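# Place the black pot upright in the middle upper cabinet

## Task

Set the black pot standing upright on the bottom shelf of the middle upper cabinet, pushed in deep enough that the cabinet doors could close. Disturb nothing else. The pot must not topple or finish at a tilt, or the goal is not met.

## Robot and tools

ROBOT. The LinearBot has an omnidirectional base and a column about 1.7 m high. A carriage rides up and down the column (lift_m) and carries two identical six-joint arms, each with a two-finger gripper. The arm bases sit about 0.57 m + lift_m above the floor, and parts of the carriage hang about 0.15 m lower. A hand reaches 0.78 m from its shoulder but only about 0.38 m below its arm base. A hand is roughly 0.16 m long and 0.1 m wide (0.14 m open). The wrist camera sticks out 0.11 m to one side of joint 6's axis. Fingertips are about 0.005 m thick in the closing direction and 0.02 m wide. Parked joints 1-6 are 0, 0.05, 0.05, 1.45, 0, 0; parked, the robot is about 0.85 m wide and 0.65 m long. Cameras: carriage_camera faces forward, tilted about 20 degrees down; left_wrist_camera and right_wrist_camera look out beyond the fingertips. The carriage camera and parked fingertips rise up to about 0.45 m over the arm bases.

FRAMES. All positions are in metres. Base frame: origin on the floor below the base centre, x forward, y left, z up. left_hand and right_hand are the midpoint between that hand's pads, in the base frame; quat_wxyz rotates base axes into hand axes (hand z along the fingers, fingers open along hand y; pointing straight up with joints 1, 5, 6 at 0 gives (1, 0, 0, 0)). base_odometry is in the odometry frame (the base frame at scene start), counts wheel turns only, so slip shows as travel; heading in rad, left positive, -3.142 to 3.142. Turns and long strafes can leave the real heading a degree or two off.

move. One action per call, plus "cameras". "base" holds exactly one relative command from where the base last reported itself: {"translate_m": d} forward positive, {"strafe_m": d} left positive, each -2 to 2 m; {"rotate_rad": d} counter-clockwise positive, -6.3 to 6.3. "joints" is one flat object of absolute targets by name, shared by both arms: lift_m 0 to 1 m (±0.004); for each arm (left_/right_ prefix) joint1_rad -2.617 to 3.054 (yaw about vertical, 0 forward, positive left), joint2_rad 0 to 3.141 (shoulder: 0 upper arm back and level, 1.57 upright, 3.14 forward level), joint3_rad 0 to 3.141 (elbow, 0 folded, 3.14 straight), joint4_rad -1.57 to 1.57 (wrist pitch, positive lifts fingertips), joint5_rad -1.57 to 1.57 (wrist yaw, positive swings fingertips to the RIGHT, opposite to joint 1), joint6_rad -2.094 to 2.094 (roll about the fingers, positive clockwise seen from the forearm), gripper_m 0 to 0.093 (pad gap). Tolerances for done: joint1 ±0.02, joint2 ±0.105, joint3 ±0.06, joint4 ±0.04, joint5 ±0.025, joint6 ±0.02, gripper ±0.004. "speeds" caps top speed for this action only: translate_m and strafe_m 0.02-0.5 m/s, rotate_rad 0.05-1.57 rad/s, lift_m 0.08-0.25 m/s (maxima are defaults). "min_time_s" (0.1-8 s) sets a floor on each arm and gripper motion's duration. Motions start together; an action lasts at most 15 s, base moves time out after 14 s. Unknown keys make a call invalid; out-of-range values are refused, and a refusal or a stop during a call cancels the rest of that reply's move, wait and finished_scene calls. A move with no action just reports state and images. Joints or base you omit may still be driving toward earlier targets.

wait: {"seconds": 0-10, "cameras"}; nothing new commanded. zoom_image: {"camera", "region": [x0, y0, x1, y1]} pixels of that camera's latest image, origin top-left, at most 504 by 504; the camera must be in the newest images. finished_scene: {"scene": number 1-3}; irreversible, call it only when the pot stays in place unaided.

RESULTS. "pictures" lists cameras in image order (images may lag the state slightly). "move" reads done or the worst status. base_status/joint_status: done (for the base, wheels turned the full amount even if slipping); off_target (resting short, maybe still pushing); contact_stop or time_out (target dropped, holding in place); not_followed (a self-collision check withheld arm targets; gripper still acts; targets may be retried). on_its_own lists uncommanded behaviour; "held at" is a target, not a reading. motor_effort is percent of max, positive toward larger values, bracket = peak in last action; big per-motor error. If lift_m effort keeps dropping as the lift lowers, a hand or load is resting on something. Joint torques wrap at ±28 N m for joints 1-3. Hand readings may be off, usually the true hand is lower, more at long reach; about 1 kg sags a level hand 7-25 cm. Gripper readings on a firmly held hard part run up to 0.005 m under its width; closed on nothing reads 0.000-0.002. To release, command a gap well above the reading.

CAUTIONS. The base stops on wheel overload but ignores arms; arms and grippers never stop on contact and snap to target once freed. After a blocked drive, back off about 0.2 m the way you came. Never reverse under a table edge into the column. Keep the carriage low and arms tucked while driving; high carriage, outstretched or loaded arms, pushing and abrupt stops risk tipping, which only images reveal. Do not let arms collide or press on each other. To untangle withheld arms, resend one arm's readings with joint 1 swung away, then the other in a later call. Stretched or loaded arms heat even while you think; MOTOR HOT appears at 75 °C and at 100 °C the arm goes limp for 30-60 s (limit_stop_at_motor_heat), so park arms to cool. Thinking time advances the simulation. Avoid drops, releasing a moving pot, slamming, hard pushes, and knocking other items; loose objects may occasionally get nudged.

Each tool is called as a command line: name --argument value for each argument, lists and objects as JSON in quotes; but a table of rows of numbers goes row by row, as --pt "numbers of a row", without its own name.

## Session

move

Scene clock: 0.00 s.
Joint torques (N m): no reading
base_odometry: x=+0.000 y=+0.000 heading=+0.000
base_status: not commanded
joint_positions: lift_m=+0.300 left_joint1_rad=+0.004 left_joint2_rad=+0.038 left_joint3_rad=+0.032 left_joint4_rad=+1.473 left_joint5_rad=+0.016 left_joint6_rad=-0.004 left_gripper_m=+0.09396 right_joint1_rad=-0.013 right_joint2_rad=+0.032 right_joint3_rad=+0.046 right_joint4_rad=+1.480 right_joint5_rad=-0.045 right_joint6_rad=-0.037 right_gripper_m=+0.09396
joint_status: not commanded
motor_effort: lift_m=+23 drive_wheels=-2
left_hand: x=+0.2496 y=+0.3008 z=+1.3008 quat_wxyz=(+0.999, +0.008, +0.052, +0.000) (m; base frame)
right_hand: x=+0.2418 y=-0.2960 z=+1.3045 quat_wxyz=(+0.999, -0.023, +0.038, -0.024) (m; base frame)
pictures: carriage_camera, left_wrist_camera, right_wrist_camera

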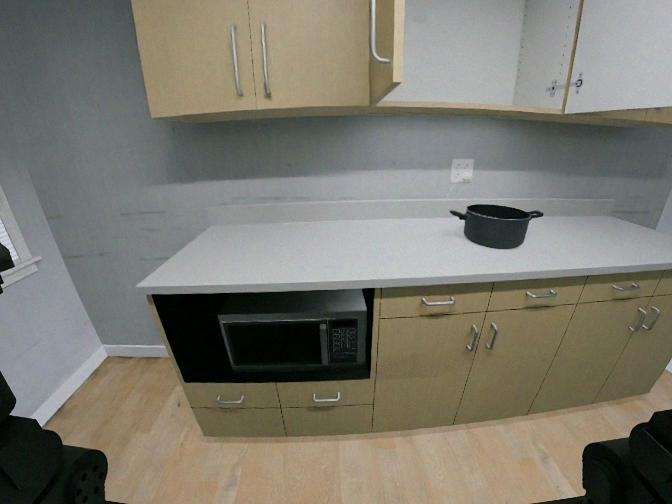

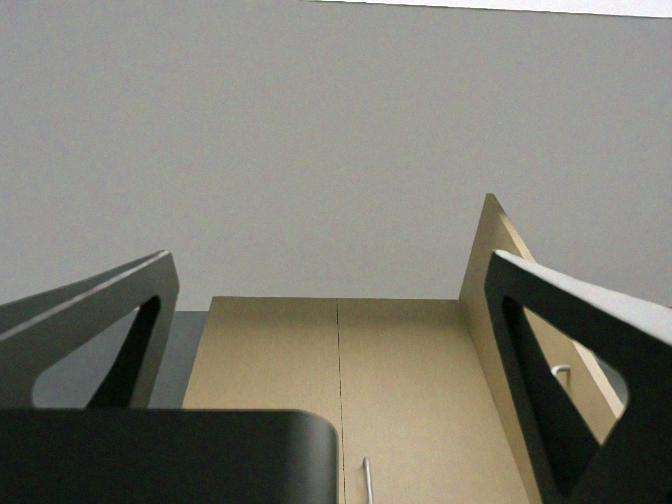

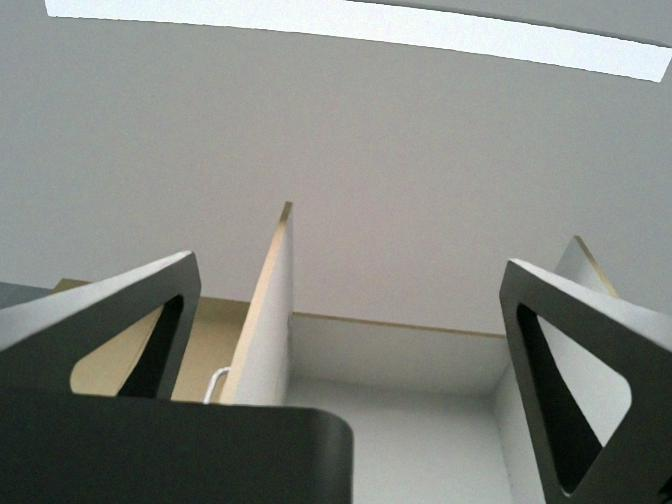

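zoom_image --camera "carriage_camera" --region '[420, 180, 580, 300]'

zoom_image --camera "carriage_camera" --region '[330, 0, 672, 256]'

Scaled by 3.150 from the camera's 672x504 image, which has a finer 960x720 frame.

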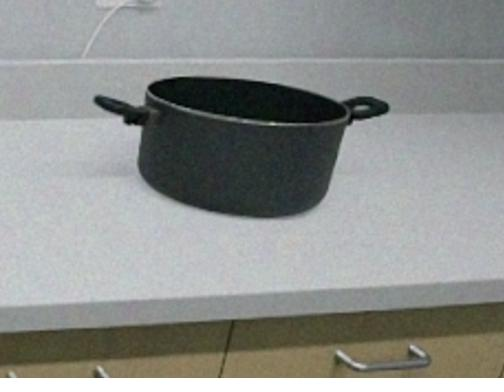

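Scaled by 1.474 from the camera's 672x504 image, which has a finer 960x720 frame.

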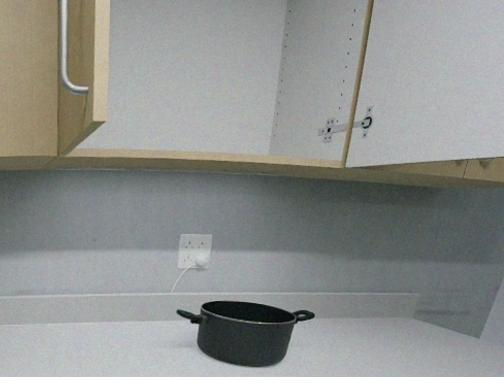

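move --base '{"rotate_rad": 0.055}' --joints '{"lift_m": 0.36}' --cameras '[]'

move --base '{"strafe_m": -0.7}' --joints '{"left_joint1_rad": -0.32, "left_joint2_rad": 2.0, "left_joint3_rad": 1.17, "left_joint4_rad": 0.87, "left_joint5_rad": -0.335, "left_joint6_rad": -1.37, "left_gripper_m": 0.093, "right_joint1_rad": 0.32, "right_joint2_rad": 2.0, "right_joint3_rad": 1.17, "right_joint4_rad": 0.87, "right_joint5_rad": 0.335, "right_joint6_rad": 1.37, "right_gripper_m": 0.093}' --speeds '{"strafe_m": 0.35}' --min_time_s 2.5 --cameras '["carriage_camera"]'

zoom_image --camera "carriage_camera" --region '[220, 160, 460, 310]'

Scene clock: 16.60 s.
Joint torques (N m): left_arm=[-0.06 4.56 5.34 -0.2 0.03 0.04] | right_arm=[-0.14 4.71 5 -0.34 0.02 0]
move: done
base_odometry: x=+0.000 y=+0.000 heading=+0.054
base_status: done
joint_positions: lift_m=+0.360 left_joint1_rad=+0.004 left_joint2_rad=+0.038 left_joint3_rad=+0.032 left_joint4_rad=+1.473 left_joint5_rad=+0.016 left_joint6_rad=-0.004 left_gripper_m=+0.09396 right_joint1_rad=-0.013 right_joint2_rad=+0.032 right_joint3_rad=+0.046 right_joint4_rad=+1.480 right_joint5_rad=-0.045 right_joint6_rad=-0.037 right_gripper_m=+0.09396
joint_status: all done
motor_effort: lift_m=+23(28) drive_wheels=-7(11)
left_hand: x=+0.2496 y=+0.3008 z=+1.3608 quat_wxyz=(+0.999, +0.008, +0.052, +0.000) (m; base frame)
right_hand: x=+0.2417 y=-0.2960 z=+1.3644 quat_wxyz=(+0.999, -0.023, +0.038, -0.024) (m; base frame)
pictures: none
No camera images: "cameras" was empty.

Scene clock: 20.60 s.
Joint torques (N m): left_arm=[-0.36 -12.52 8.49 2.3 -0.07 -0.01] | right_arm=[0.34 -11.12 7.95 1.96 0.14 0.06]
move: done
base_odometry: x=+0.038 y=-0.699 heading=+0.054
base_status: done
joint_positions: lift_m=+0.360 left_joint1_rad=-0.317 left_joint2_rad=+2.001 left_joint3_rad=+1.143 left_joint4_rad=+0.868 left_joint5_rad=-0.323 left_joint6_rad=-1.360 left_gripper_m=+0.09313 right_joint1_rad=+0.315 right_joint2_rad=+2.000 right_joint3_rad=+1.137 right_joint4_rad=+0.866 right_joint5_rad=+0.322 right_joint6_rad=+1.356 right_gripper_m=+0.09311
joint_status: all done
motor_effort: lift_m=+23(23) drive_wheels=-3(9)
left_hand: x=+0.7838 y=+0.1768 z=+1.1434 quat_wxyz=(+0.553, -0.445, +0.546, -0.446) (m; base frame)
right_hand: x=+0.7833 y=-0.1782 z=+1.1409 quat_wxyz=(+0.553, +0.445, +0.548, +0.442) (m; base frame)
pictures: carriage_camera

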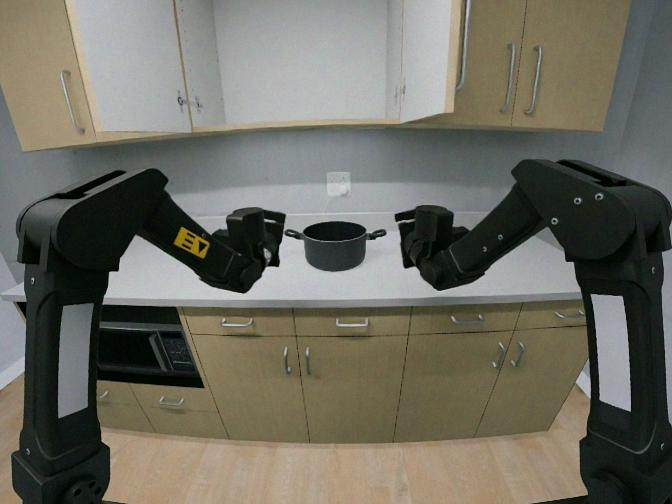

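Scaled by 2.100 from the camera's 672x504 image, which has a finer 960x720 frame.

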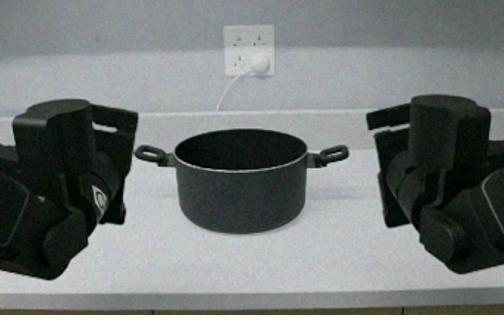

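move --base '{"translate_m": 0.2}' --joints '{"lift_m": 0.255}' --speeds '{"translate_m": 0.25, "lift_m": 0.15}'

zoom_image --camera "carriage_camera" --region '[220, 160, 460, 340]'

Scene clock: 25.47 s.
Joint torques (N m): left_arm=[-0.31 -13.23 7.69 2.44 -0.07 0] | right_arm=[0.28 -11.99 7.21 2.05 0.13 0.06]
move: done
base_odometry: x=+0.237 y=-0.689 heading=+0.054
base_status: done
joint_positions: lift_m=+0.255 left_joint1_rad=-0.317 left_joint2_rad=+2.008 left_joint3_rad=+1.151 left_joint4_rad=+0.856 left_joint5_rad=-0.324 left_joint6_rad=-1.361 left_gripper_m=+0.09313 right_joint1_rad=+0.316 right_joint2_rad=+2.008 right_joint3_rad=+1.147 right_joint4_rad=+0.855 right_joint5_rad=+0.323 right_joint6_rad=+1.357 right_gripper_m=+0.09311
joint_status: all done
motor_effort: lift_m=+21(22) drive_wheels=-5(11)
left_hand: x=+0.7855 y=+0.1762 z=+1.0356 quat_wxyz=(+0.551, -0.447, +0.549, -0.443) (m; base frame)
right_hand: x=+0.7851 y=-0.1767 z=+1.0341 quat_wxyz=(+0.551, +0.446, +0.551, +0.441) (m; base frame)
pictures: carriage_camera, left_wrist_camera, right_wrist_camera

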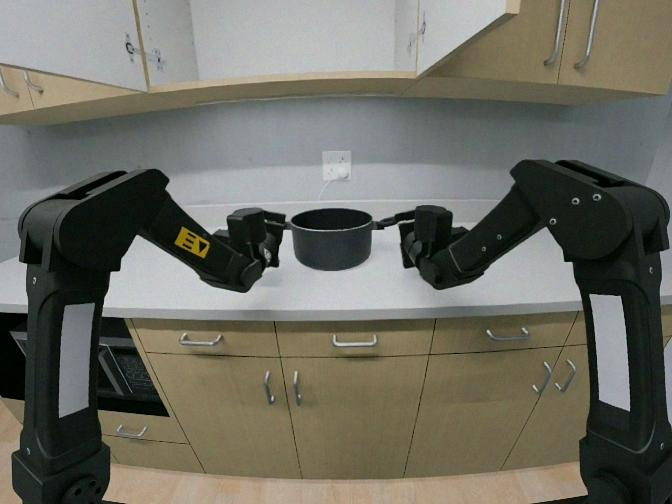

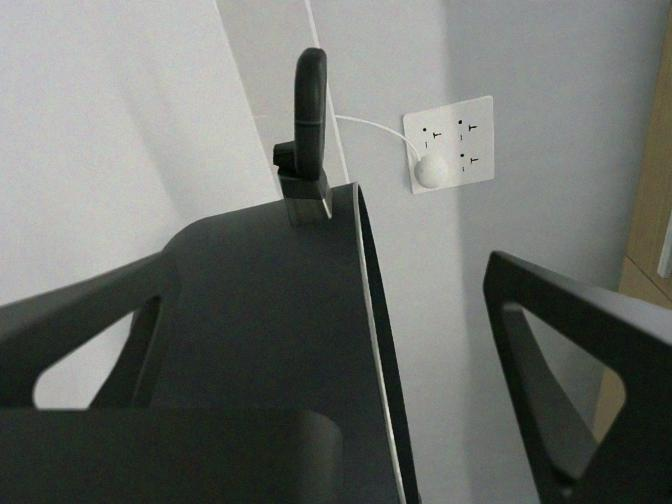

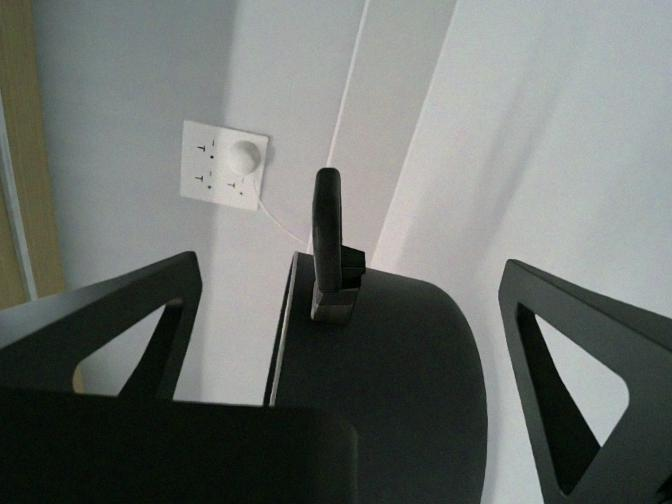

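Scaled by 2.100 from the camera's 672x504 image, which has a finer 960x720 frame.

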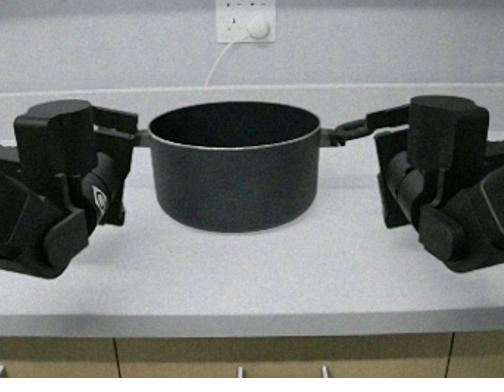

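move --base '{"strafe_m": 0.027}' --speeds '{"strafe_m": 0.08}' --cameras '[]'

move --base '{"translate_m": 0.06}' --speeds '{"translate_m": 0.1}'

zoom_image --camera "carriage_camera" --region '[220, 160, 460, 340]'

Scene clock: 30.90 s.
Joint torques (N m): left_arm=[-0.28 -13.27 7.69 2.45 -0.08 0.03] | right_arm=[-0.1 -11.92 7.25 2.06 0.09 0.05]
move: done
base_odometry: x=+0.236 y=-0.662 heading=+0.053
base_status: done
joint_positions: lift_m=+0.255 left_joint1_rad=-0.318 left_joint2_rad=+2.008 left_joint3_rad=+1.151 left_joint4_rad=+0.856 left_joint5_rad=-0.325 left_joint6_rad=-1.361 left_gripper_m=+0.09313 right_joint1_rad=+0.321 right_joint2_rad=+2.008 right_joint3_rad=+1.147 right_joint4_rad=+0.855 right_joint5_rad=+0.325 right_joint6_rad=+1.357 right_gripper_m=+0.09311
joint_status: not commanded
motor_effort: lift_m=+21(21) drive_wheels=-4(10)
left_hand: x=+0.7854 y=+0.1758 z=+1.0356 quat_wxyz=(+0.551, -0.447, +0.549, -0.443) (m; base frame)
right_hand: x=+0.7845 y=-0.1745 z=+1.0341 quat_wxyz=(+0.550, +0.445, +0.551, +0.441) (m; base frame)
pictures: none
No camera images: "cameras" was empty.

Scene clock: 32.20 s.
Joint torques (N m): left_arm=[-0.13 -13.23 7.69 2.43 -0.06 0.01] | right_arm=[-0.08 -12.05 7.25 2.07 0.12 0.05]
move: done
base_odometry: x=+0.296 y=-0.658 heading=+0.054
base_status: done
joint_positions: lift_m=+0.255 left_joint1_rad=-0.319 left_joint2_rad=+2.008 left_joint3_rad=+1.151 left_joint4_rad=+0.856 left_joint5_rad=-0.326 left_joint6_rad=-1.361 left_gripper_m=+0.09313 right_joint1_rad=+0.321 right_joint2_rad=+2.008 right_joint3_rad=+1.147 right_joint4_rad=+0.856 right_joint5_rad=+0.325 right_joint6_rad=+1.357 right_gripper_m=+0.09311
joint_status: not commanded
motor_effort: lift_m=+21(21) drive_wheels=-5(10)
left_hand: x=+0.7853 y=+0.1756 z=+1.0356 quat_wxyz=(+0.551, -0.447, +0.549, -0.443) (m; base frame)
right_hand: x=+0.7845 y=-0.1747 z=+1.0342 quat_wxyz=(+0.550, +0.446, +0.551, +0.441) (m; base frame)
pictures: carriage_camera, left_wrist_camera, right_wrist_camera

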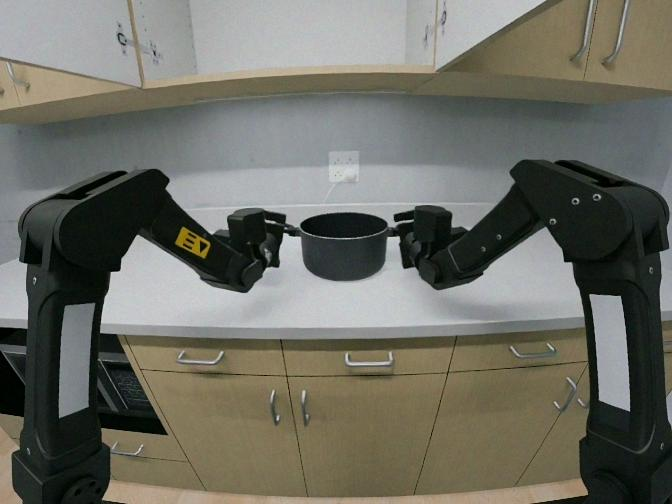

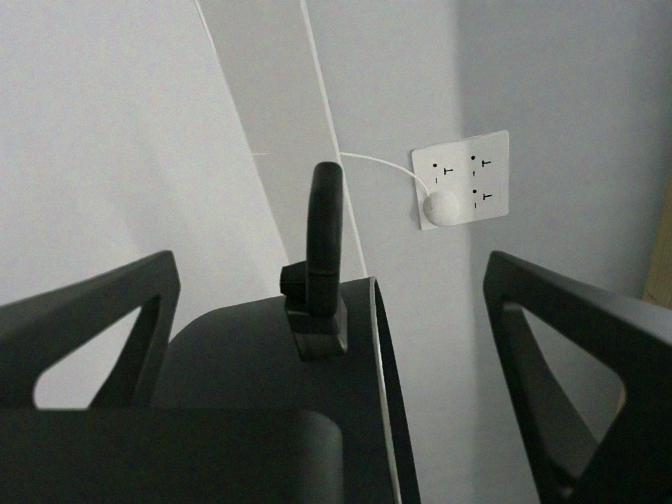

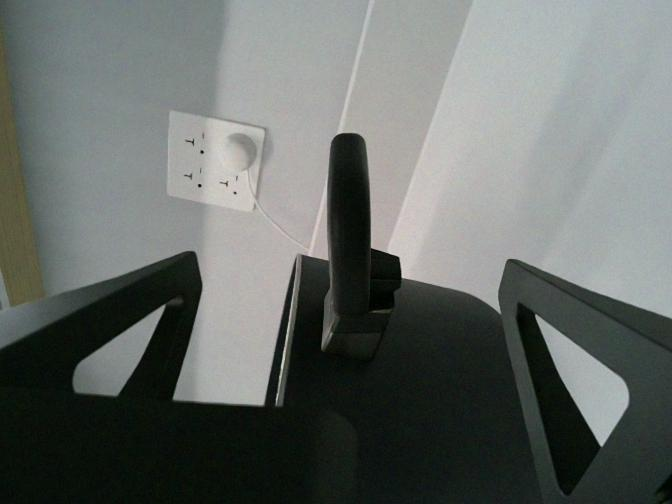

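Scaled by 2.100 from the camera's 672x504 image, which has a finer 960x720 frame.

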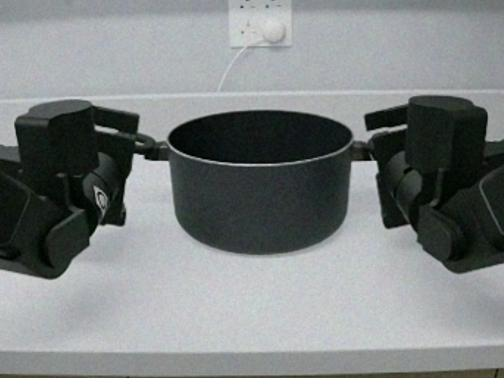

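move --base '{"strafe_m": -0.009}' --speeds '{"strafe_m": 0.05}' --cameras '[]'

move --base '{"translate_m": 0.038}' --joints '{"lift_m": 0.253}' --speeds '{"translate_m": 0.06}'

zoom_image --camera "carriage_camera" --region '[220, 160, 460, 340]'

Scene clock: 34.70 s.
Joint torques (N m): left_arm=[-0.02 -13.27 7.76 2.43 -0.05 0.01] | right_arm=[0.05 -11.9 7.21 2.07 0.12 0.05]
move: done
base_odometry: x=+0.297 y=-0.667 heading=+0.054
base_status: done
joint_positions: lift_m=+0.255 left_joint1_rad=-0.320 left_joint2_rad=+2.008 left_joint3_rad=+1.151 left_joint4_rad=+0.856 left_joint5_rad=-0.326 left_joint6_rad=-1.361 left_gripper_m=+0.09313 right_joint1_rad=+0.319 right_joint2_rad=+2.008 right_joint3_rad=+1.147 right_joint4_rad=+0.856 right_joint5_rad=+0.325 right_joint6_rad=+1.357 right_gripper_m=+0.09311
joint_status: not commanded
motor_effort: lift_m=+21(21) drive_wheels=+1(6)
left_hand: x=+0.7851 y=+0.1749 z=+1.0356 quat_wxyz=(+0.551, -0.447, +0.549, -0.443) (m; base frame)
right_hand: x=+0.7848 y=-0.1759 z=+1.0342 quat_wxyz=(+0.551, +0.446, +0.551, +0.441) (m; base frame)
pictures: none
No camera images: "cameras" was empty.

Scene clock: 35.87 s.
Joint torques (N m): left_arm=[-0.05 -13.23 7.72 2.45 -0.05 0] | right_arm=[-0.03 -11.9 7.3 2.05 0.11 0.04]
move: done
base_odometry: x=+0.335 y=-0.665 heading=+0.054
base_status: done
joint_positions: lift_m=+0.253 left_joint1_rad=-0.320 left_joint2_rad=+2.008 left_joint3_rad=+1.151 left_joint4_rad=+0.855 left_joint5_rad=-0.327 left_joint6_rad=-1.361 left_gripper_m=+0.09313 right_joint1_rad=+0.320 right_joint2_rad=+2.008 right_joint3_rad=+1.147 right_joint4_rad=+0.855 right_joint5_rad=+0.326 right_joint6_rad=+1.358 right_gripper_m=+0.09311
joint_status: all done
motor_effort: lift_m=+20(21) drive_wheels=-5(8)
left_hand: x=+0.7851 y=+0.1750 z=+1.0335 quat_wxyz=(+0.550, -0.447, +0.549, -0.442) (m; base frame)
right_hand: x=+0.7846 y=-0.1753 z=+1.0323 quat_wxyz=(+0.551, +0.446, +0.551, +0.441) (m; base frame)
pictures: carriage_camera, left_wrist_camera, right_wrist_camera

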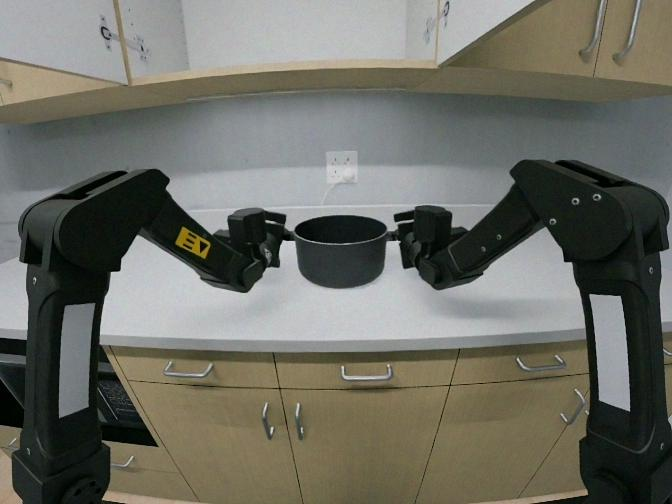

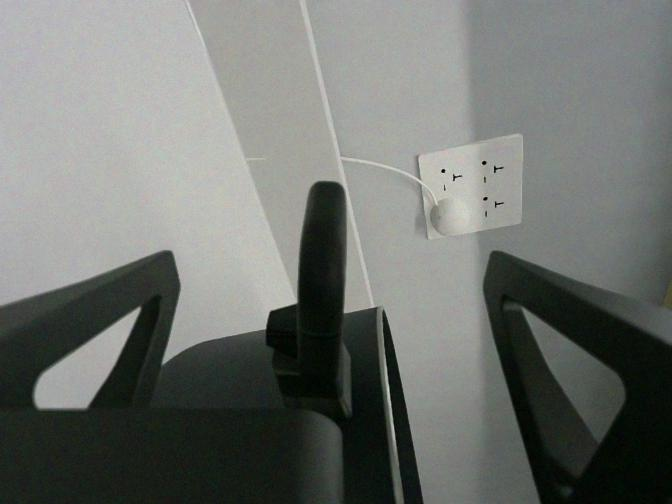

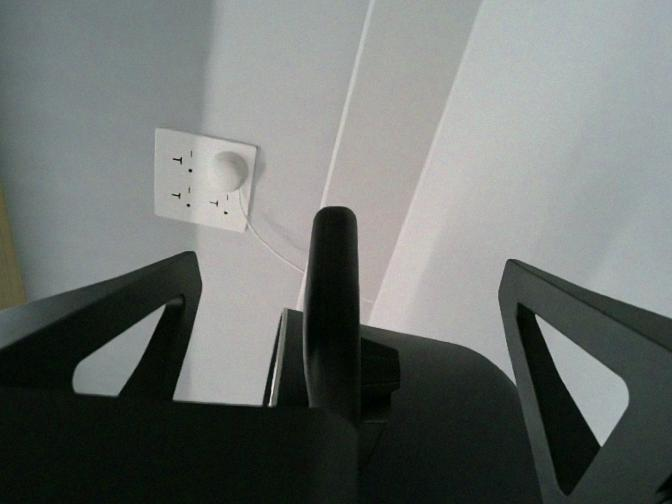

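Scaled by 2.100 from the camera's 672x504 image, which has a finer 960x720 frame.

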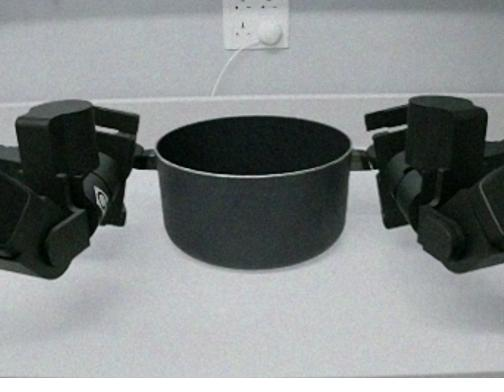

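move --joints '{"left_joint2_rad": 2.0125, "left_joint4_rad": 0.8825, "right_joint2_rad": 1.976, "right_joint4_rad": 0.846, "left_gripper_m": 0.03, "right_gripper_m": 0.03}' --min_time_s 1.0 --cameras '["left_wrist_camera", "right_wrist_camera"]'

Scene clock: 38.60 s.
Joint torques (N m): left_arm=[-0.03 -12 7.72 2.6 -0.03 0.01] | right_arm=[-0.08 -14.32 7.32 1.88 0.12 0.04]
move: done
base_odometry: x=+0.335 y=-0.665 heading=+0.054
base_status: not commanded
joint_positions: lift_m=+0.253 left_joint1_rad=-0.320 left_joint2_rad=+2.008 left_joint3_rad=+1.151 left_joint4_rad=+0.855 left_joint5_rad=-0.327 left_joint6_rad=-1.361 left_gripper_m=+0.03013 right_joint1_rad=+0.320 right_joint2_rad=+2.008 right_joint3_rad=+1.147 right_joint4_rad=+0.844 right_joint5_rad=+0.326 right_joint6_rad=+1.358 right_gripper_m=+0.03011
joint_status: all done
motor_effort: lift_m=+20(20) drive_wheels=-5(7)
left_hand: x=+0.7851 y=+0.1750 z=+1.0335 quat_wxyz=(+0.550, -0.447, +0.549, -0.442) (m; base frame)
right_hand: x=+0.7846 y=-0.1753 z=+1.0296 quat_wxyz=(+0.548, +0.448, +0.555, +0.437) (m; base frame)
pictures: left_wrist_camera, right_wrist_camera

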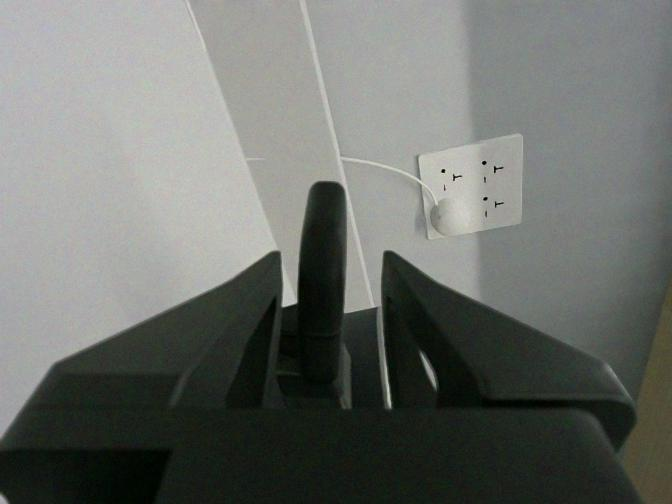

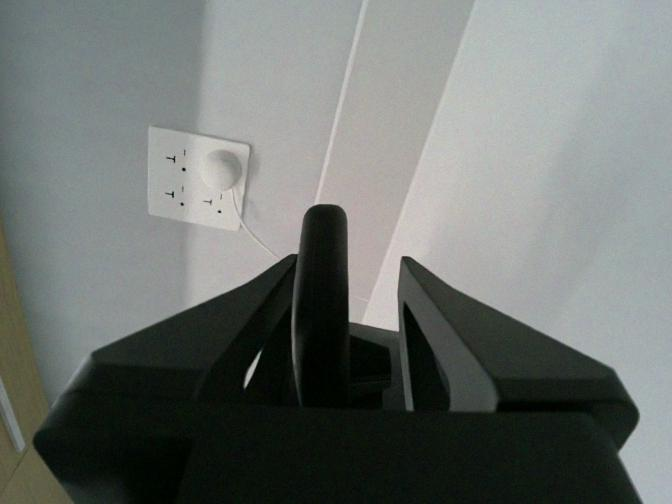

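move --joints '{"left_joint2_rad": 2.0, "left_joint4_rad": 0.87, "right_joint2_rad": 1.976, "right_joint4_rad": 0.905}' --min_time_s 0.7 --cameras '[]'

move --joints '{"left_gripper_m": 0.004, "right_gripper_m": 0.004}' --min_time_s 1.5

Scene clock: 41.03 s.
Joint torques (N m): left_arm=[0.01 -13.2 7.73 2.45 -0.05 0] | right_arm=[-0.09 -14.37 7.25 2.13 0.09 0.05]
move: done
base_odometry: x=+0.335 y=-0.665 heading=+0.054
base_status: not commanded
joint_positions: lift_m=+0.253 left_joint1_rad=-0.320 left_joint2_rad=+2.008 left_joint3_rad=+1.151 left_joint4_rad=+0.855 left_joint5_rad=-0.327 left_joint6_rad=-1.361 left_gripper_m=+0.03013 right_joint1_rad=+0.320 right_joint2_rad=+2.008 right_joint3_rad=+1.147 right_joint4_rad=+0.880 right_joint5_rad=+0.326 right_joint6_rad=+1.358 right_gripper_m=+0.03011
joint_status: all done
motor_effort: lift_m=+20(20) drive_wheels=-5(7)
left_hand: x=+0.7851 y=+0.1750 z=+1.0335 quat_wxyz=(+0.550, -0.447, +0.549, -0.442) (m; base frame)
right_hand: x=+0.7846 y=-0.1753 z=+1.0382 quat_wxyz=(+0.555, +0.443, +0.543, +0.448) (m; base frame)
pictures: none
No camera images: "cameras" was empty.

Scene clock: 42.83 s.
Joint torques (N m): left_arm=[-0.06 -13.24 7.69 2.57 -0.04 -0.16] | right_arm=[-0.06 -14.26 7.21 2.23 0.11 0.28]
move: off_target
base_odometry: x=+0.335 y=-0.665 heading=+0.054
base_status: not commanded
joint_positions: lift_m=+0.253 left_joint1_rad=-0.320 left_joint2_rad=+2.008 left_joint3_rad=+1.151 left_joint4_rad=+0.845 left_joint5_rad=-0.327 left_joint6_rad=-1.348 left_gripper_m=+0.01066 right_joint1_rad=+0.320 right_joint2_rad=+2.008 right_joint3_rad=+1.147 right_joint4_rad=+0.874 right_joint5_rad=+0.326 right_joint6_rad=+1.337 right_gripper_m=+0.00978
joint_status: left_gripper_m off_target (ended at +0.01068, target +0.00400); right_gripper_m off_target (ended at +0.00980, target +0.00400)
motor_effort: lift_m=+20(20) drive_wheels=-6(7)
left_hand: x=+0.7851 y=+0.1751 z=+1.0312 quat_wxyz=(+0.552, -0.445, +0.555, -0.436) (m; base frame)
right_hand: x=+0.7846 y=-0.1753 z=+1.0367 quat_wxyz=(+0.559, +0.438, +0.549, +0.440) (m; base frame)
pictures: carriage_camera, left_wrist_camera, right_wrist_camera

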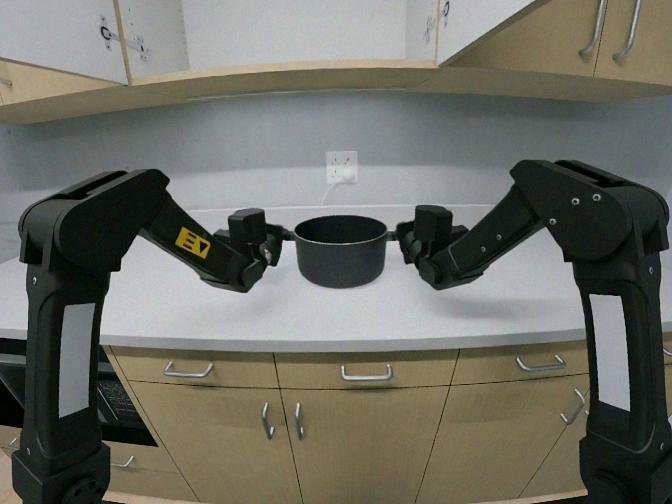

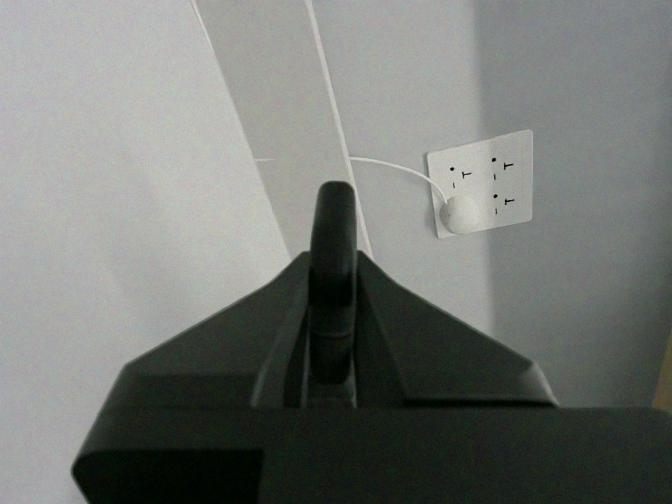

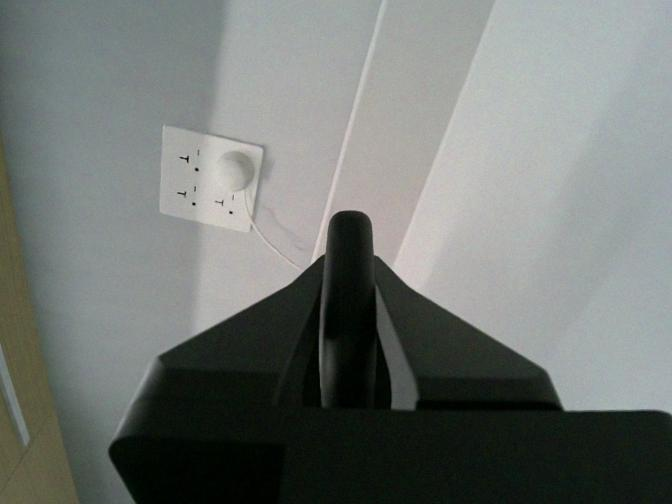

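move --joints '{"lift_m": 0.34, "left_joint4_rad": 0.99, "right_joint4_rad": 1.03}' --speeds '{"lift_m": 0.1}' --cameras '["carriage_camera"]'

Scene clock: 44.67 s.
Joint torques (N m): left_arm=[-0.05 -16.75 8.01 4.09 -0.03 0.04] | right_arm=[0.01 -16.14 7.76 3.94 0.09 0.23]
move: off_target
base_odometry: x=+0.335 y=-0.665 heading=+0.054
base_status: not commanded
joint_positions: lift_m=+0.340 left_joint1_rad=-0.320 left_joint2_rad=+2.041 left_joint3_rad=+1.145 left_joint4_rad=+0.831 left_joint5_rad=-0.328 left_joint6_rad=-1.362 left_gripper_m=+0.01064 right_joint1_rad=+0.320 right_joint2_rad=+2.024 right_joint3_rad=+1.140 right_joint4_rad=+0.844 right_joint5_rad=+0.328 right_joint6_rad=+1.341 right_gripper_m=+0.00969
joint_status: left_joint4_rad off_target (ended at +0.831, target +0.990); right_joint4_rad off_target (ended at +0.843, target +1.030); the others done
motor_effort: lift_m=+25(28) drive_wheels=-5(7)
left_hand: x=+0.7866 y=+0.1747 z=+1.0935 quat_wxyz=(+0.538, -0.455, +0.569, -0.424) (m; base frame)
right_hand: x=+0.7850 y=-0.1757 z=+1.1037 quat_wxyz=(+0.548, +0.447, +0.565, +0.425) (m; base frame)
pictures: carriage_camera

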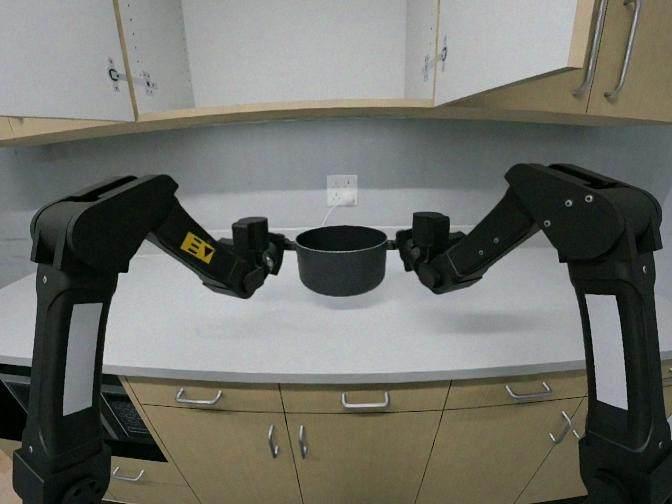

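move --base '{"translate_m": -0.22}' --joints '{"lift_m": 0.5}' --speeds '{"translate_m": 0.18, "lift_m": 0.12}' --cameras '["carriage_camera"]'

zoom_image --camera "carriage_camera" --region '[80, 310, 584, 400]'

zoom_image --camera "carriage_camera" --region '[100, 120, 560, 320]'

Scene clock: 47.97 s.
Joint torques (N m): left_arm=[-0.06 -17.81 8.09 4.07 -0.06 0.07] | right_arm=[-0.01 -17.06 7.61 3.93 0.1 0.21]
move: done
base_odometry: x=+0.115 y=-0.677 heading=+0.054
base_status: done
joint_positions: lift_m=+0.500 left_joint1_rad=-0.320 left_joint2_rad=+2.051 left_joint3_rad=+1.145 left_joint4_rad=+0.832 left_joint5_rad=-0.328 left_joint6_rad=-1.366 left_gripper_m=+0.01064 right_joint1_rad=+0.319 right_joint2_rad=+2.033 right_joint3_rad=+1.140 right_joint4_rad=+0.844 right_joint5_rad=+0.328 right_joint6_rad=+1.344 right_gripper_m=+0.00968
joint_status: all done
motor_effort: lift_m=+24(29) drive_wheels=-3(12)
left_hand: x=+0.7872 y=+0.1745 z=+1.2484 quat_wxyz=(+0.536, -0.457, +0.571, -0.422) (m; base frame)
right_hand: x=+0.7857 y=-0.1759 z=+1.2589 quat_wxyz=(+0.546, +0.449, +0.567, +0.423) (m; base frame)
pictures: carriage_camera

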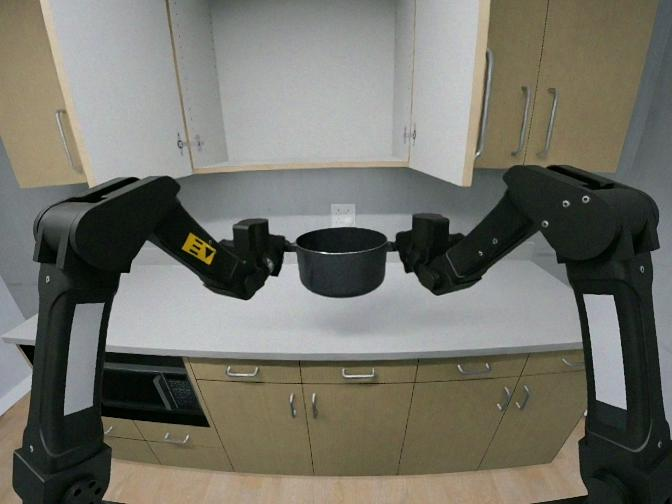

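Scaled by 1.000.

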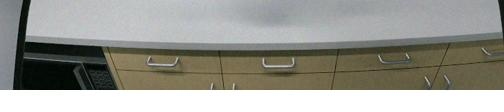

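Scaled by 1.096 from the camera's 672x504 image, which has a finer 960x720 frame.

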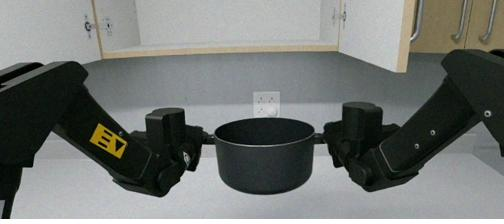

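move --base '{"rotate_rad": 0.02}' --cameras '[]'

move --base '{"strafe_m": 0.115}' --joints '{"lift_m": 0.795}' --speeds '{"strafe_m": 0.12, "lift_m": 0.2}' --cameras '["carriage_camera"]'

zoom_image --camera "carriage_camera" --region '[90, 0, 590, 340]'

Scene clock: 52.63 s.
Joint torques (N m): left_arm=[-0.42 -17.72 8.05 4.07 -0.04 0.05] | right_arm=[0.09 -17.1 7.69 3.95 0.05 0.2]
move: done
base_odometry: x=+0.115 y=-0.677 heading=+0.073
base_status: done
joint_positions: lift_m=+0.500 left_joint1_rad=-0.316 left_joint2_rad=+2.051 left_joint3_rad=+1.145 left_joint4_rad=+0.832 left_joint5_rad=-0.328 left_joint6_rad=-1.366 left_gripper_m=+0.01063 right_joint1_rad=+0.319 right_joint2_rad=+2.033 right_joint3_rad=+1.140 right_joint4_rad=+0.844 right_joint5_rad=+0.331 right_joint6_rad=+1.344 right_gripper_m=+0.00968
joint_status: not commanded
motor_effort: lift_m=+24(25) drive_wheels=-7(8)
left_hand: x=+0.7877 y=+0.1769 z=+1.2484 quat_wxyz=(+0.537, -0.459, +0.570, -0.421) (m; base frame)
right_hand: x=+0.7857 y=-0.1763 z=+1.2589 quat_wxyz=(+0.546, +0.449, +0.567, +0.422) (m; base frame)
pictures: none
No camera images: "cameras" was empty.

Scene clock: 54.87 s.
Joint torques (N m): left_arm=[-0.34 -18.36 8.43 4.04 -0.06 0.1] | right_arm=[-0.03 -17.14 8.32 3.92 0.04 0.2]
move: done
base_odometry: x=+0.106 y=-0.563 heading=+0.073
base_status: done
joint_positions: lift_m=+0.795 left_joint1_rad=-0.318 left_joint2_rad=+2.056 left_joint3_rad=+1.141 left_joint4_rad=+0.834 left_joint5_rad=-0.326 left_joint6_rad=-1.371 left_gripper_m=+0.01063 right_joint1_rad=+0.318 right_joint2_rad=+2.034 right_joint3_rad=+1.131 right_joint4_rad=+0.847 right_joint5_rad=+0.331 right_joint6_rad=+1.345 right_gripper_m=+0.00967
joint_status: all done
motor_effort: lift_m=+25(30) drive_wheels=-2(8)
left_hand: x=+0.7872 y=+0.1756 z=+1.5393 quat_wxyz=(+0.534, -0.460, +0.572, -0.421) (m; base frame)
right_hand: x=+0.7845 y=-0.1775 z=+1.5502 quat_wxyz=(+0.545, +0.451, +0.569, +0.420) (m; base frame)
pictures: carriage_camera

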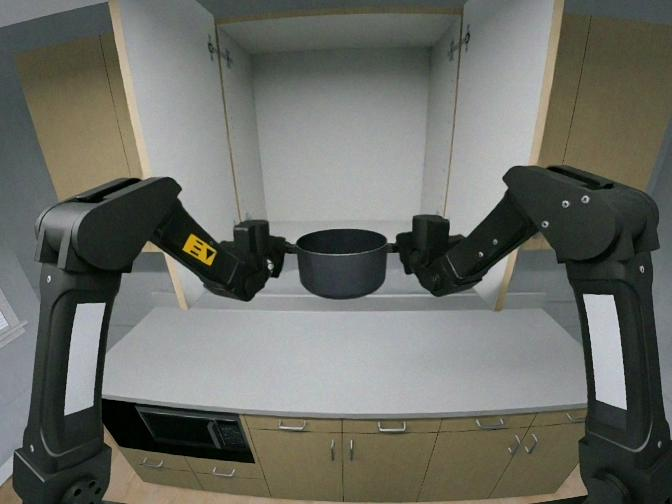

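Scaled by 1.008 from the camera's 672x504 image, which has a finer 960x720 frame.

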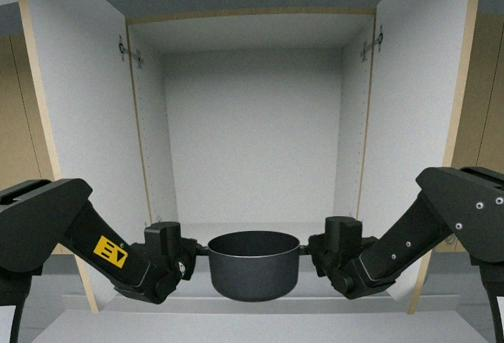

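move --joints '{"left_joint1_rad": -0.2774, "left_joint2_rad": 2.2048, "left_joint3_rad": 1.4934, "left_joint4_rad": 0.9059, "left_joint5_rad": -0.2924, "right_joint1_rad": 0.277, "right_joint2_rad": 2.1878, "right_joint3_rad": 1.4866, "right_joint4_rad": 0.9597, "right_joint5_rad": 0.292, "lift_m": 0.84}' --min_time_s 2.2 --speeds '{"lift_m": 0.1}' --cameras '[]'

move --joints '{"left_joint1_rad": -0.2446, "left_joint2_rad": 2.441, "left_joint3_rad": 1.904, "left_joint4_rad": 0.7656, "left_joint5_rad": -0.2596, "right_joint1_rad": 0.2441, "right_joint2_rad": 2.4264, "right_joint3_rad": 1.8878, "right_joint4_rad": 0.8316, "right_joint5_rad": 0.2591}' --base '{"translate_m": 0.1}' --min_time_s 2.2 --speeds '{"translate_m": 0.06}' --cameras '["carriage_camera"]'

zoom_image --camera "carriage_camera" --region '[160, 120, 540, 340]'

Scene clock: 63.23 s.
Joint torques (N m): left_arm=[0.38 -19 12.3 4.08 0.04 0.05] | right_arm=[-0.4 -17.85 11.82 3.87 -0.03 0.18]
move: off_target
base_odometry: x=+0.106 y=-0.563 heading=+0.073
base_status: not commanded
joint_positions: lift_m=+0.840 left_joint1_rad=-0.282 left_joint2_rad=+2.247 left_joint3_rad=+1.426 left_joint4_rad=+0.747 left_joint5_rad=-0.294 left_joint6_rad=-1.364 left_gripper_m=+0.01063 right_joint1_rad=+0.281 right_joint2_rad=+2.234 right_joint3_rad=+1.405 right_joint4_rad=+0.784 right_joint5_rad=+0.295 right_joint6_rad=+1.347 right_gripper_m=+0.00967
joint_status: left_joint3_rad off_target (ended at +1.426, target +1.493); left_joint4_rad off_target (ended at +0.746, target +0.906); right_joint3_rad off_target (ended at +1.405, target +1.487); right_joint4_rad off_target (ended at +0.784, target +0.960); the others done
motor_effort: lift_m=+25(30) drive_wheels=-3(4)
left_hand: x=+0.8455 y=+0.1749 z=+1.5770 quat_wxyz=(+0.536, -0.459, +0.570, -0.421) (m; base frame)
right_hand: x=+0.8424 y=-0.1767 z=+1.5848 quat_wxyz=(+0.547, +0.451, +0.564, +0.424) (m; base frame)
pictures: none
No camera images: "cameras" was empty.

Scene clock: 65.73 s.
Joint torques (N m): left_arm=[0.08 -21.93 13.01 4.17 0.04 -0.06] | right_arm=[-0.16 -20.63 12.38 3.89 -0.01 0.19]
move: off_target
base_odometry: x=+0.206 y=-0.555 heading=+0.074
base_status: done
joint_positions: lift_m=+0.840 left_joint1_rad=-0.246 left_joint2_rad=+2.489 left_joint3_rad=+1.833 left_joint4_rad=+0.601 left_joint5_rad=-0.262 left_joint6_rad=-1.355 left_gripper_m=+0.01063 right_joint1_rad=+0.246 right_joint2_rad=+2.478 right_joint3_rad=+1.802 right_joint4_rad=+0.653 right_joint5_rad=+0.260 right_joint6_rad=+1.345 right_gripper_m=+0.00967
joint_status: left_joint3_rad off_target (ended at +1.833, target +1.904); left_joint4_rad off_target (ended at +0.601, target +0.766); right_joint3_rad off_target (ended at +1.802, target +1.888); right_joint4_rad off_target (ended at +0.653, target +0.832); the others done
motor_effort: lift_m=+25(25) drive_wheels=-6(9)
left_hand: x=+0.9126 y=+0.1762 z=+1.5725 quat_wxyz=(+0.543, -0.456, +0.565, -0.423) (m; base frame)
right_hand: x=+0.9092 y=-0.1768 z=+1.5783 quat_wxyz=(+0.551, +0.448, +0.557, +0.430) (m; base frame)
pictures: carriage_camera

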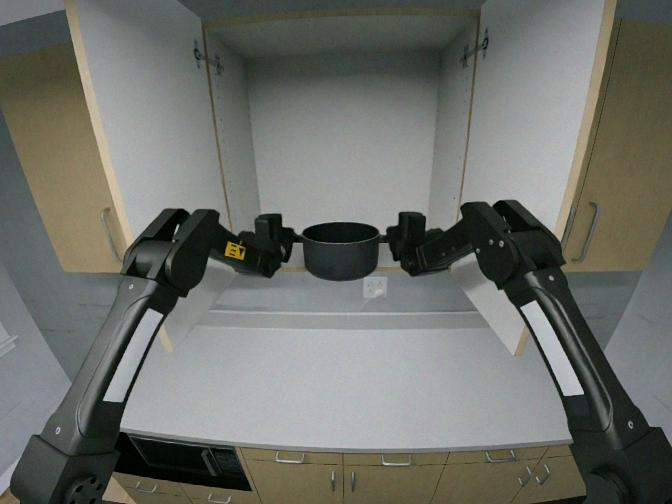

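Scaled by 1.326 from the camera's 672x504 image, which has a finer 960x720 frame.

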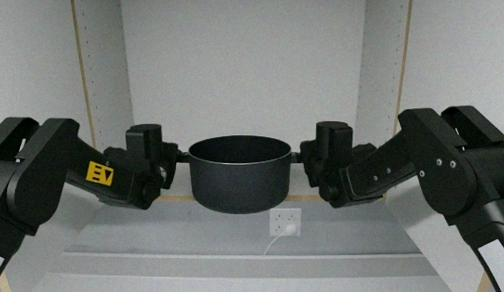

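move --base '{"translate_m": 0.19}' --joints '{"lift_m": 0.852}' --speeds '{"translate_m": 0.13, "lift_m": 0.1}' --cameras '["carriage_camera"]'

zoom_image --camera "carriage_camera" --region '[160, 120, 540, 340]'

Scene clock: 69.03 s.
Joint torques (N m): left_arm=[-0.05 -22.89 12.4 4.25 0.01 -0.06] | right_arm=[-0.08 -21.55 11.93 3.99 0.03 0.2]
move: done
base_odometry: x=+0.395 y=-0.541 heading=+0.075
base_status: done
joint_positions: lift_m=+0.852 left_joint1_rad=-0.245 left_joint2_rad=+2.498 left_joint3_rad=+1.840 left_joint4_rad=+0.594 left_joint5_rad=-0.259 left_joint6_rad=-1.355 left_gripper_m=+0.01063 right_joint1_rad=+0.244 right_joint2_rad=+2.486 right_joint3_rad=+1.809 right_joint4_rad=+0.646 right_joint5_rad=+0.258 right_joint6_rad=+1.345 right_gripper_m=+0.00966
joint_status: all done
motor_effort: lift_m=+25(29) drive_wheels=-7(11)
left_hand: x=+0.9137 y=+0.1760 z=+1.5796 quat_wxyz=(+0.540, -0.456, +0.568, -0.421) (m; base frame)
right_hand: x=+0.9105 y=-0.1772 z=+1.5857 quat_wxyz=(+0.549, +0.449, +0.560, +0.428) (m; base frame)
pictures: carriage_camera

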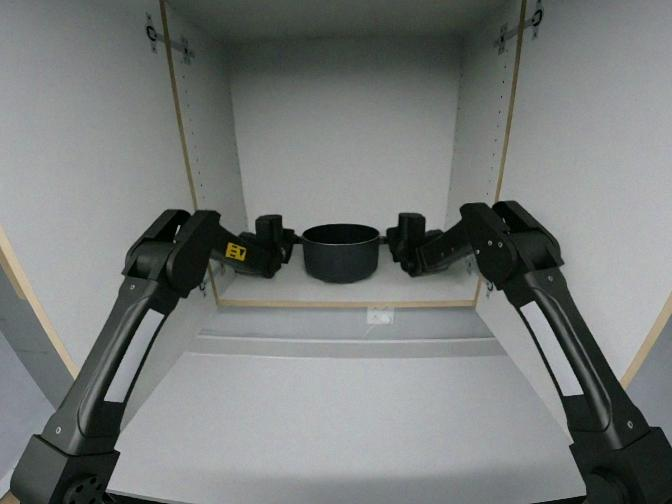

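Scaled by 1.326 from the camera's 672x504 image, which has a finer 960x720 frame.

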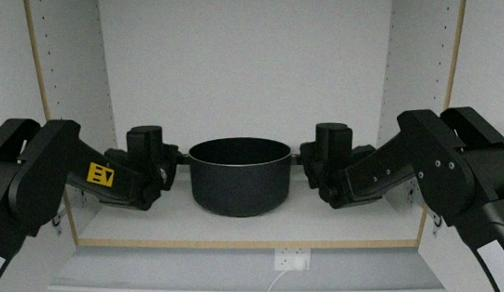

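move --base '{"translate_m": 0.022}' --joints '{"lift_m": 0.832}' --speeds '{"translate_m": 0.05, "lift_m": 0.08}' --cameras '[]'

move --joints '{"lift_m": 0.80}' --speeds '{"lift_m": 0.08}' --cameras '["carriage_camera"]'

zoom_image --camera "carriage_camera" --region '[160, 120, 540, 340]'

Scene clock: 71.30 s.
Joint torques (N m): left_arm=[-0.03 -23.28 12.22 4.19 -0.01 -0.07] | right_arm=[-0.02 -21.89 11.79 3.89 0.04 0.19]
move: done
base_odometry: x=+0.417 y=-0.539 heading=+0.075
base_status: done
joint_positions: lift_m=+0.832 left_joint1_rad=-0.244 left_joint2_rad=+2.502 left_joint3_rad=+1.843 left_joint4_rad=+0.599 left_joint5_rad=-0.257 left_joint6_rad=-1.355 left_gripper_m=+0.01062 right_joint1_rad=+0.243 right_joint2_rad=+2.490 right_joint3_rad=+1.812 right_joint4_rad=+0.652 right_joint5_rad=+0.256 right_joint6_rad=+1.344 right_gripper_m=+0.00966
joint_status: all done
motor_effort: lift_m=+23(24) drive_wheels=-5(13)
left_hand: x=+0.9144 y=+0.1760 z=+1.5602 quat_wxyz=(+0.541, -0.455, +0.567, -0.422) (m; base frame)
right_hand: x=+0.9111 y=-0.1773 z=+1.5662 quat_wxyz=(+0.550, +0.448, +0.559, +0.429) (m; base frame)
pictures: none
No camera images: "cameras" was empty.

Scene clock: 72.07 s.
Joint torques (N m): left_arm=[-0.06 -23.28 10.66 3.36 0.01 -0.24] | right_arm=[-0.01 -21.98 9.91 3.3 0.02 0.35]
move: done
base_odometry: x=+0.417 y=-0.539 heading=+0.075
base_status: not commanded
joint_positions: lift_m=+0.800 left_joint1_rad=-0.244 left_joint2_rad=+2.502 left_joint3_rad=+1.859 left_joint4_rad=+0.670 left_joint5_rad=-0.257 left_joint6_rad=-1.340 left_gripper_m=+0.01062 right_joint1_rad=+0.243 right_joint2_rad=+2.490 right_joint3_rad=+1.836 right_joint4_rad=+0.702 right_joint5_rad=+0.257 right_joint6_rad=+1.331 right_gripper_m=+0.00966
joint_status: all done
on_its_own: left_joint4_rad moved +0.071 toward your old target +0.766; right_joint4_rad moved +0.051 toward your old target +0.832
motor_effort: lift_m=+21(22) drive_wheels=+1(7)
left_hand: x=+0.9163 y=+0.1755 z=+1.5534 quat_wxyz=(+0.563, -0.439, +0.543, -0.443) (m; base frame)
right_hand: x=+0.9134 y=-0.1771 z=+1.5583 quat_wxyz=(+0.570, +0.433, +0.537, +0.446) (m; base frame)
pictures: carriage_camera

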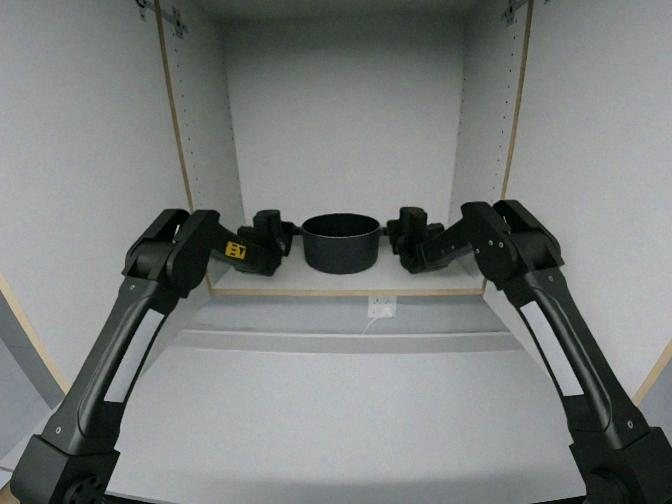

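Scaled by 1.326 from the camera's 672x504 image, which has a finer 960x720 frame.

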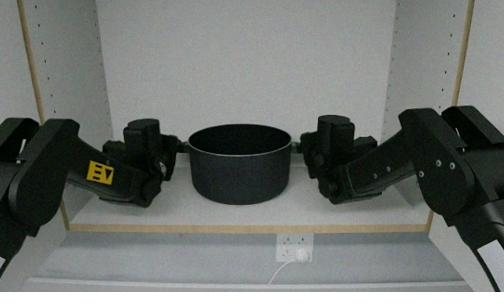

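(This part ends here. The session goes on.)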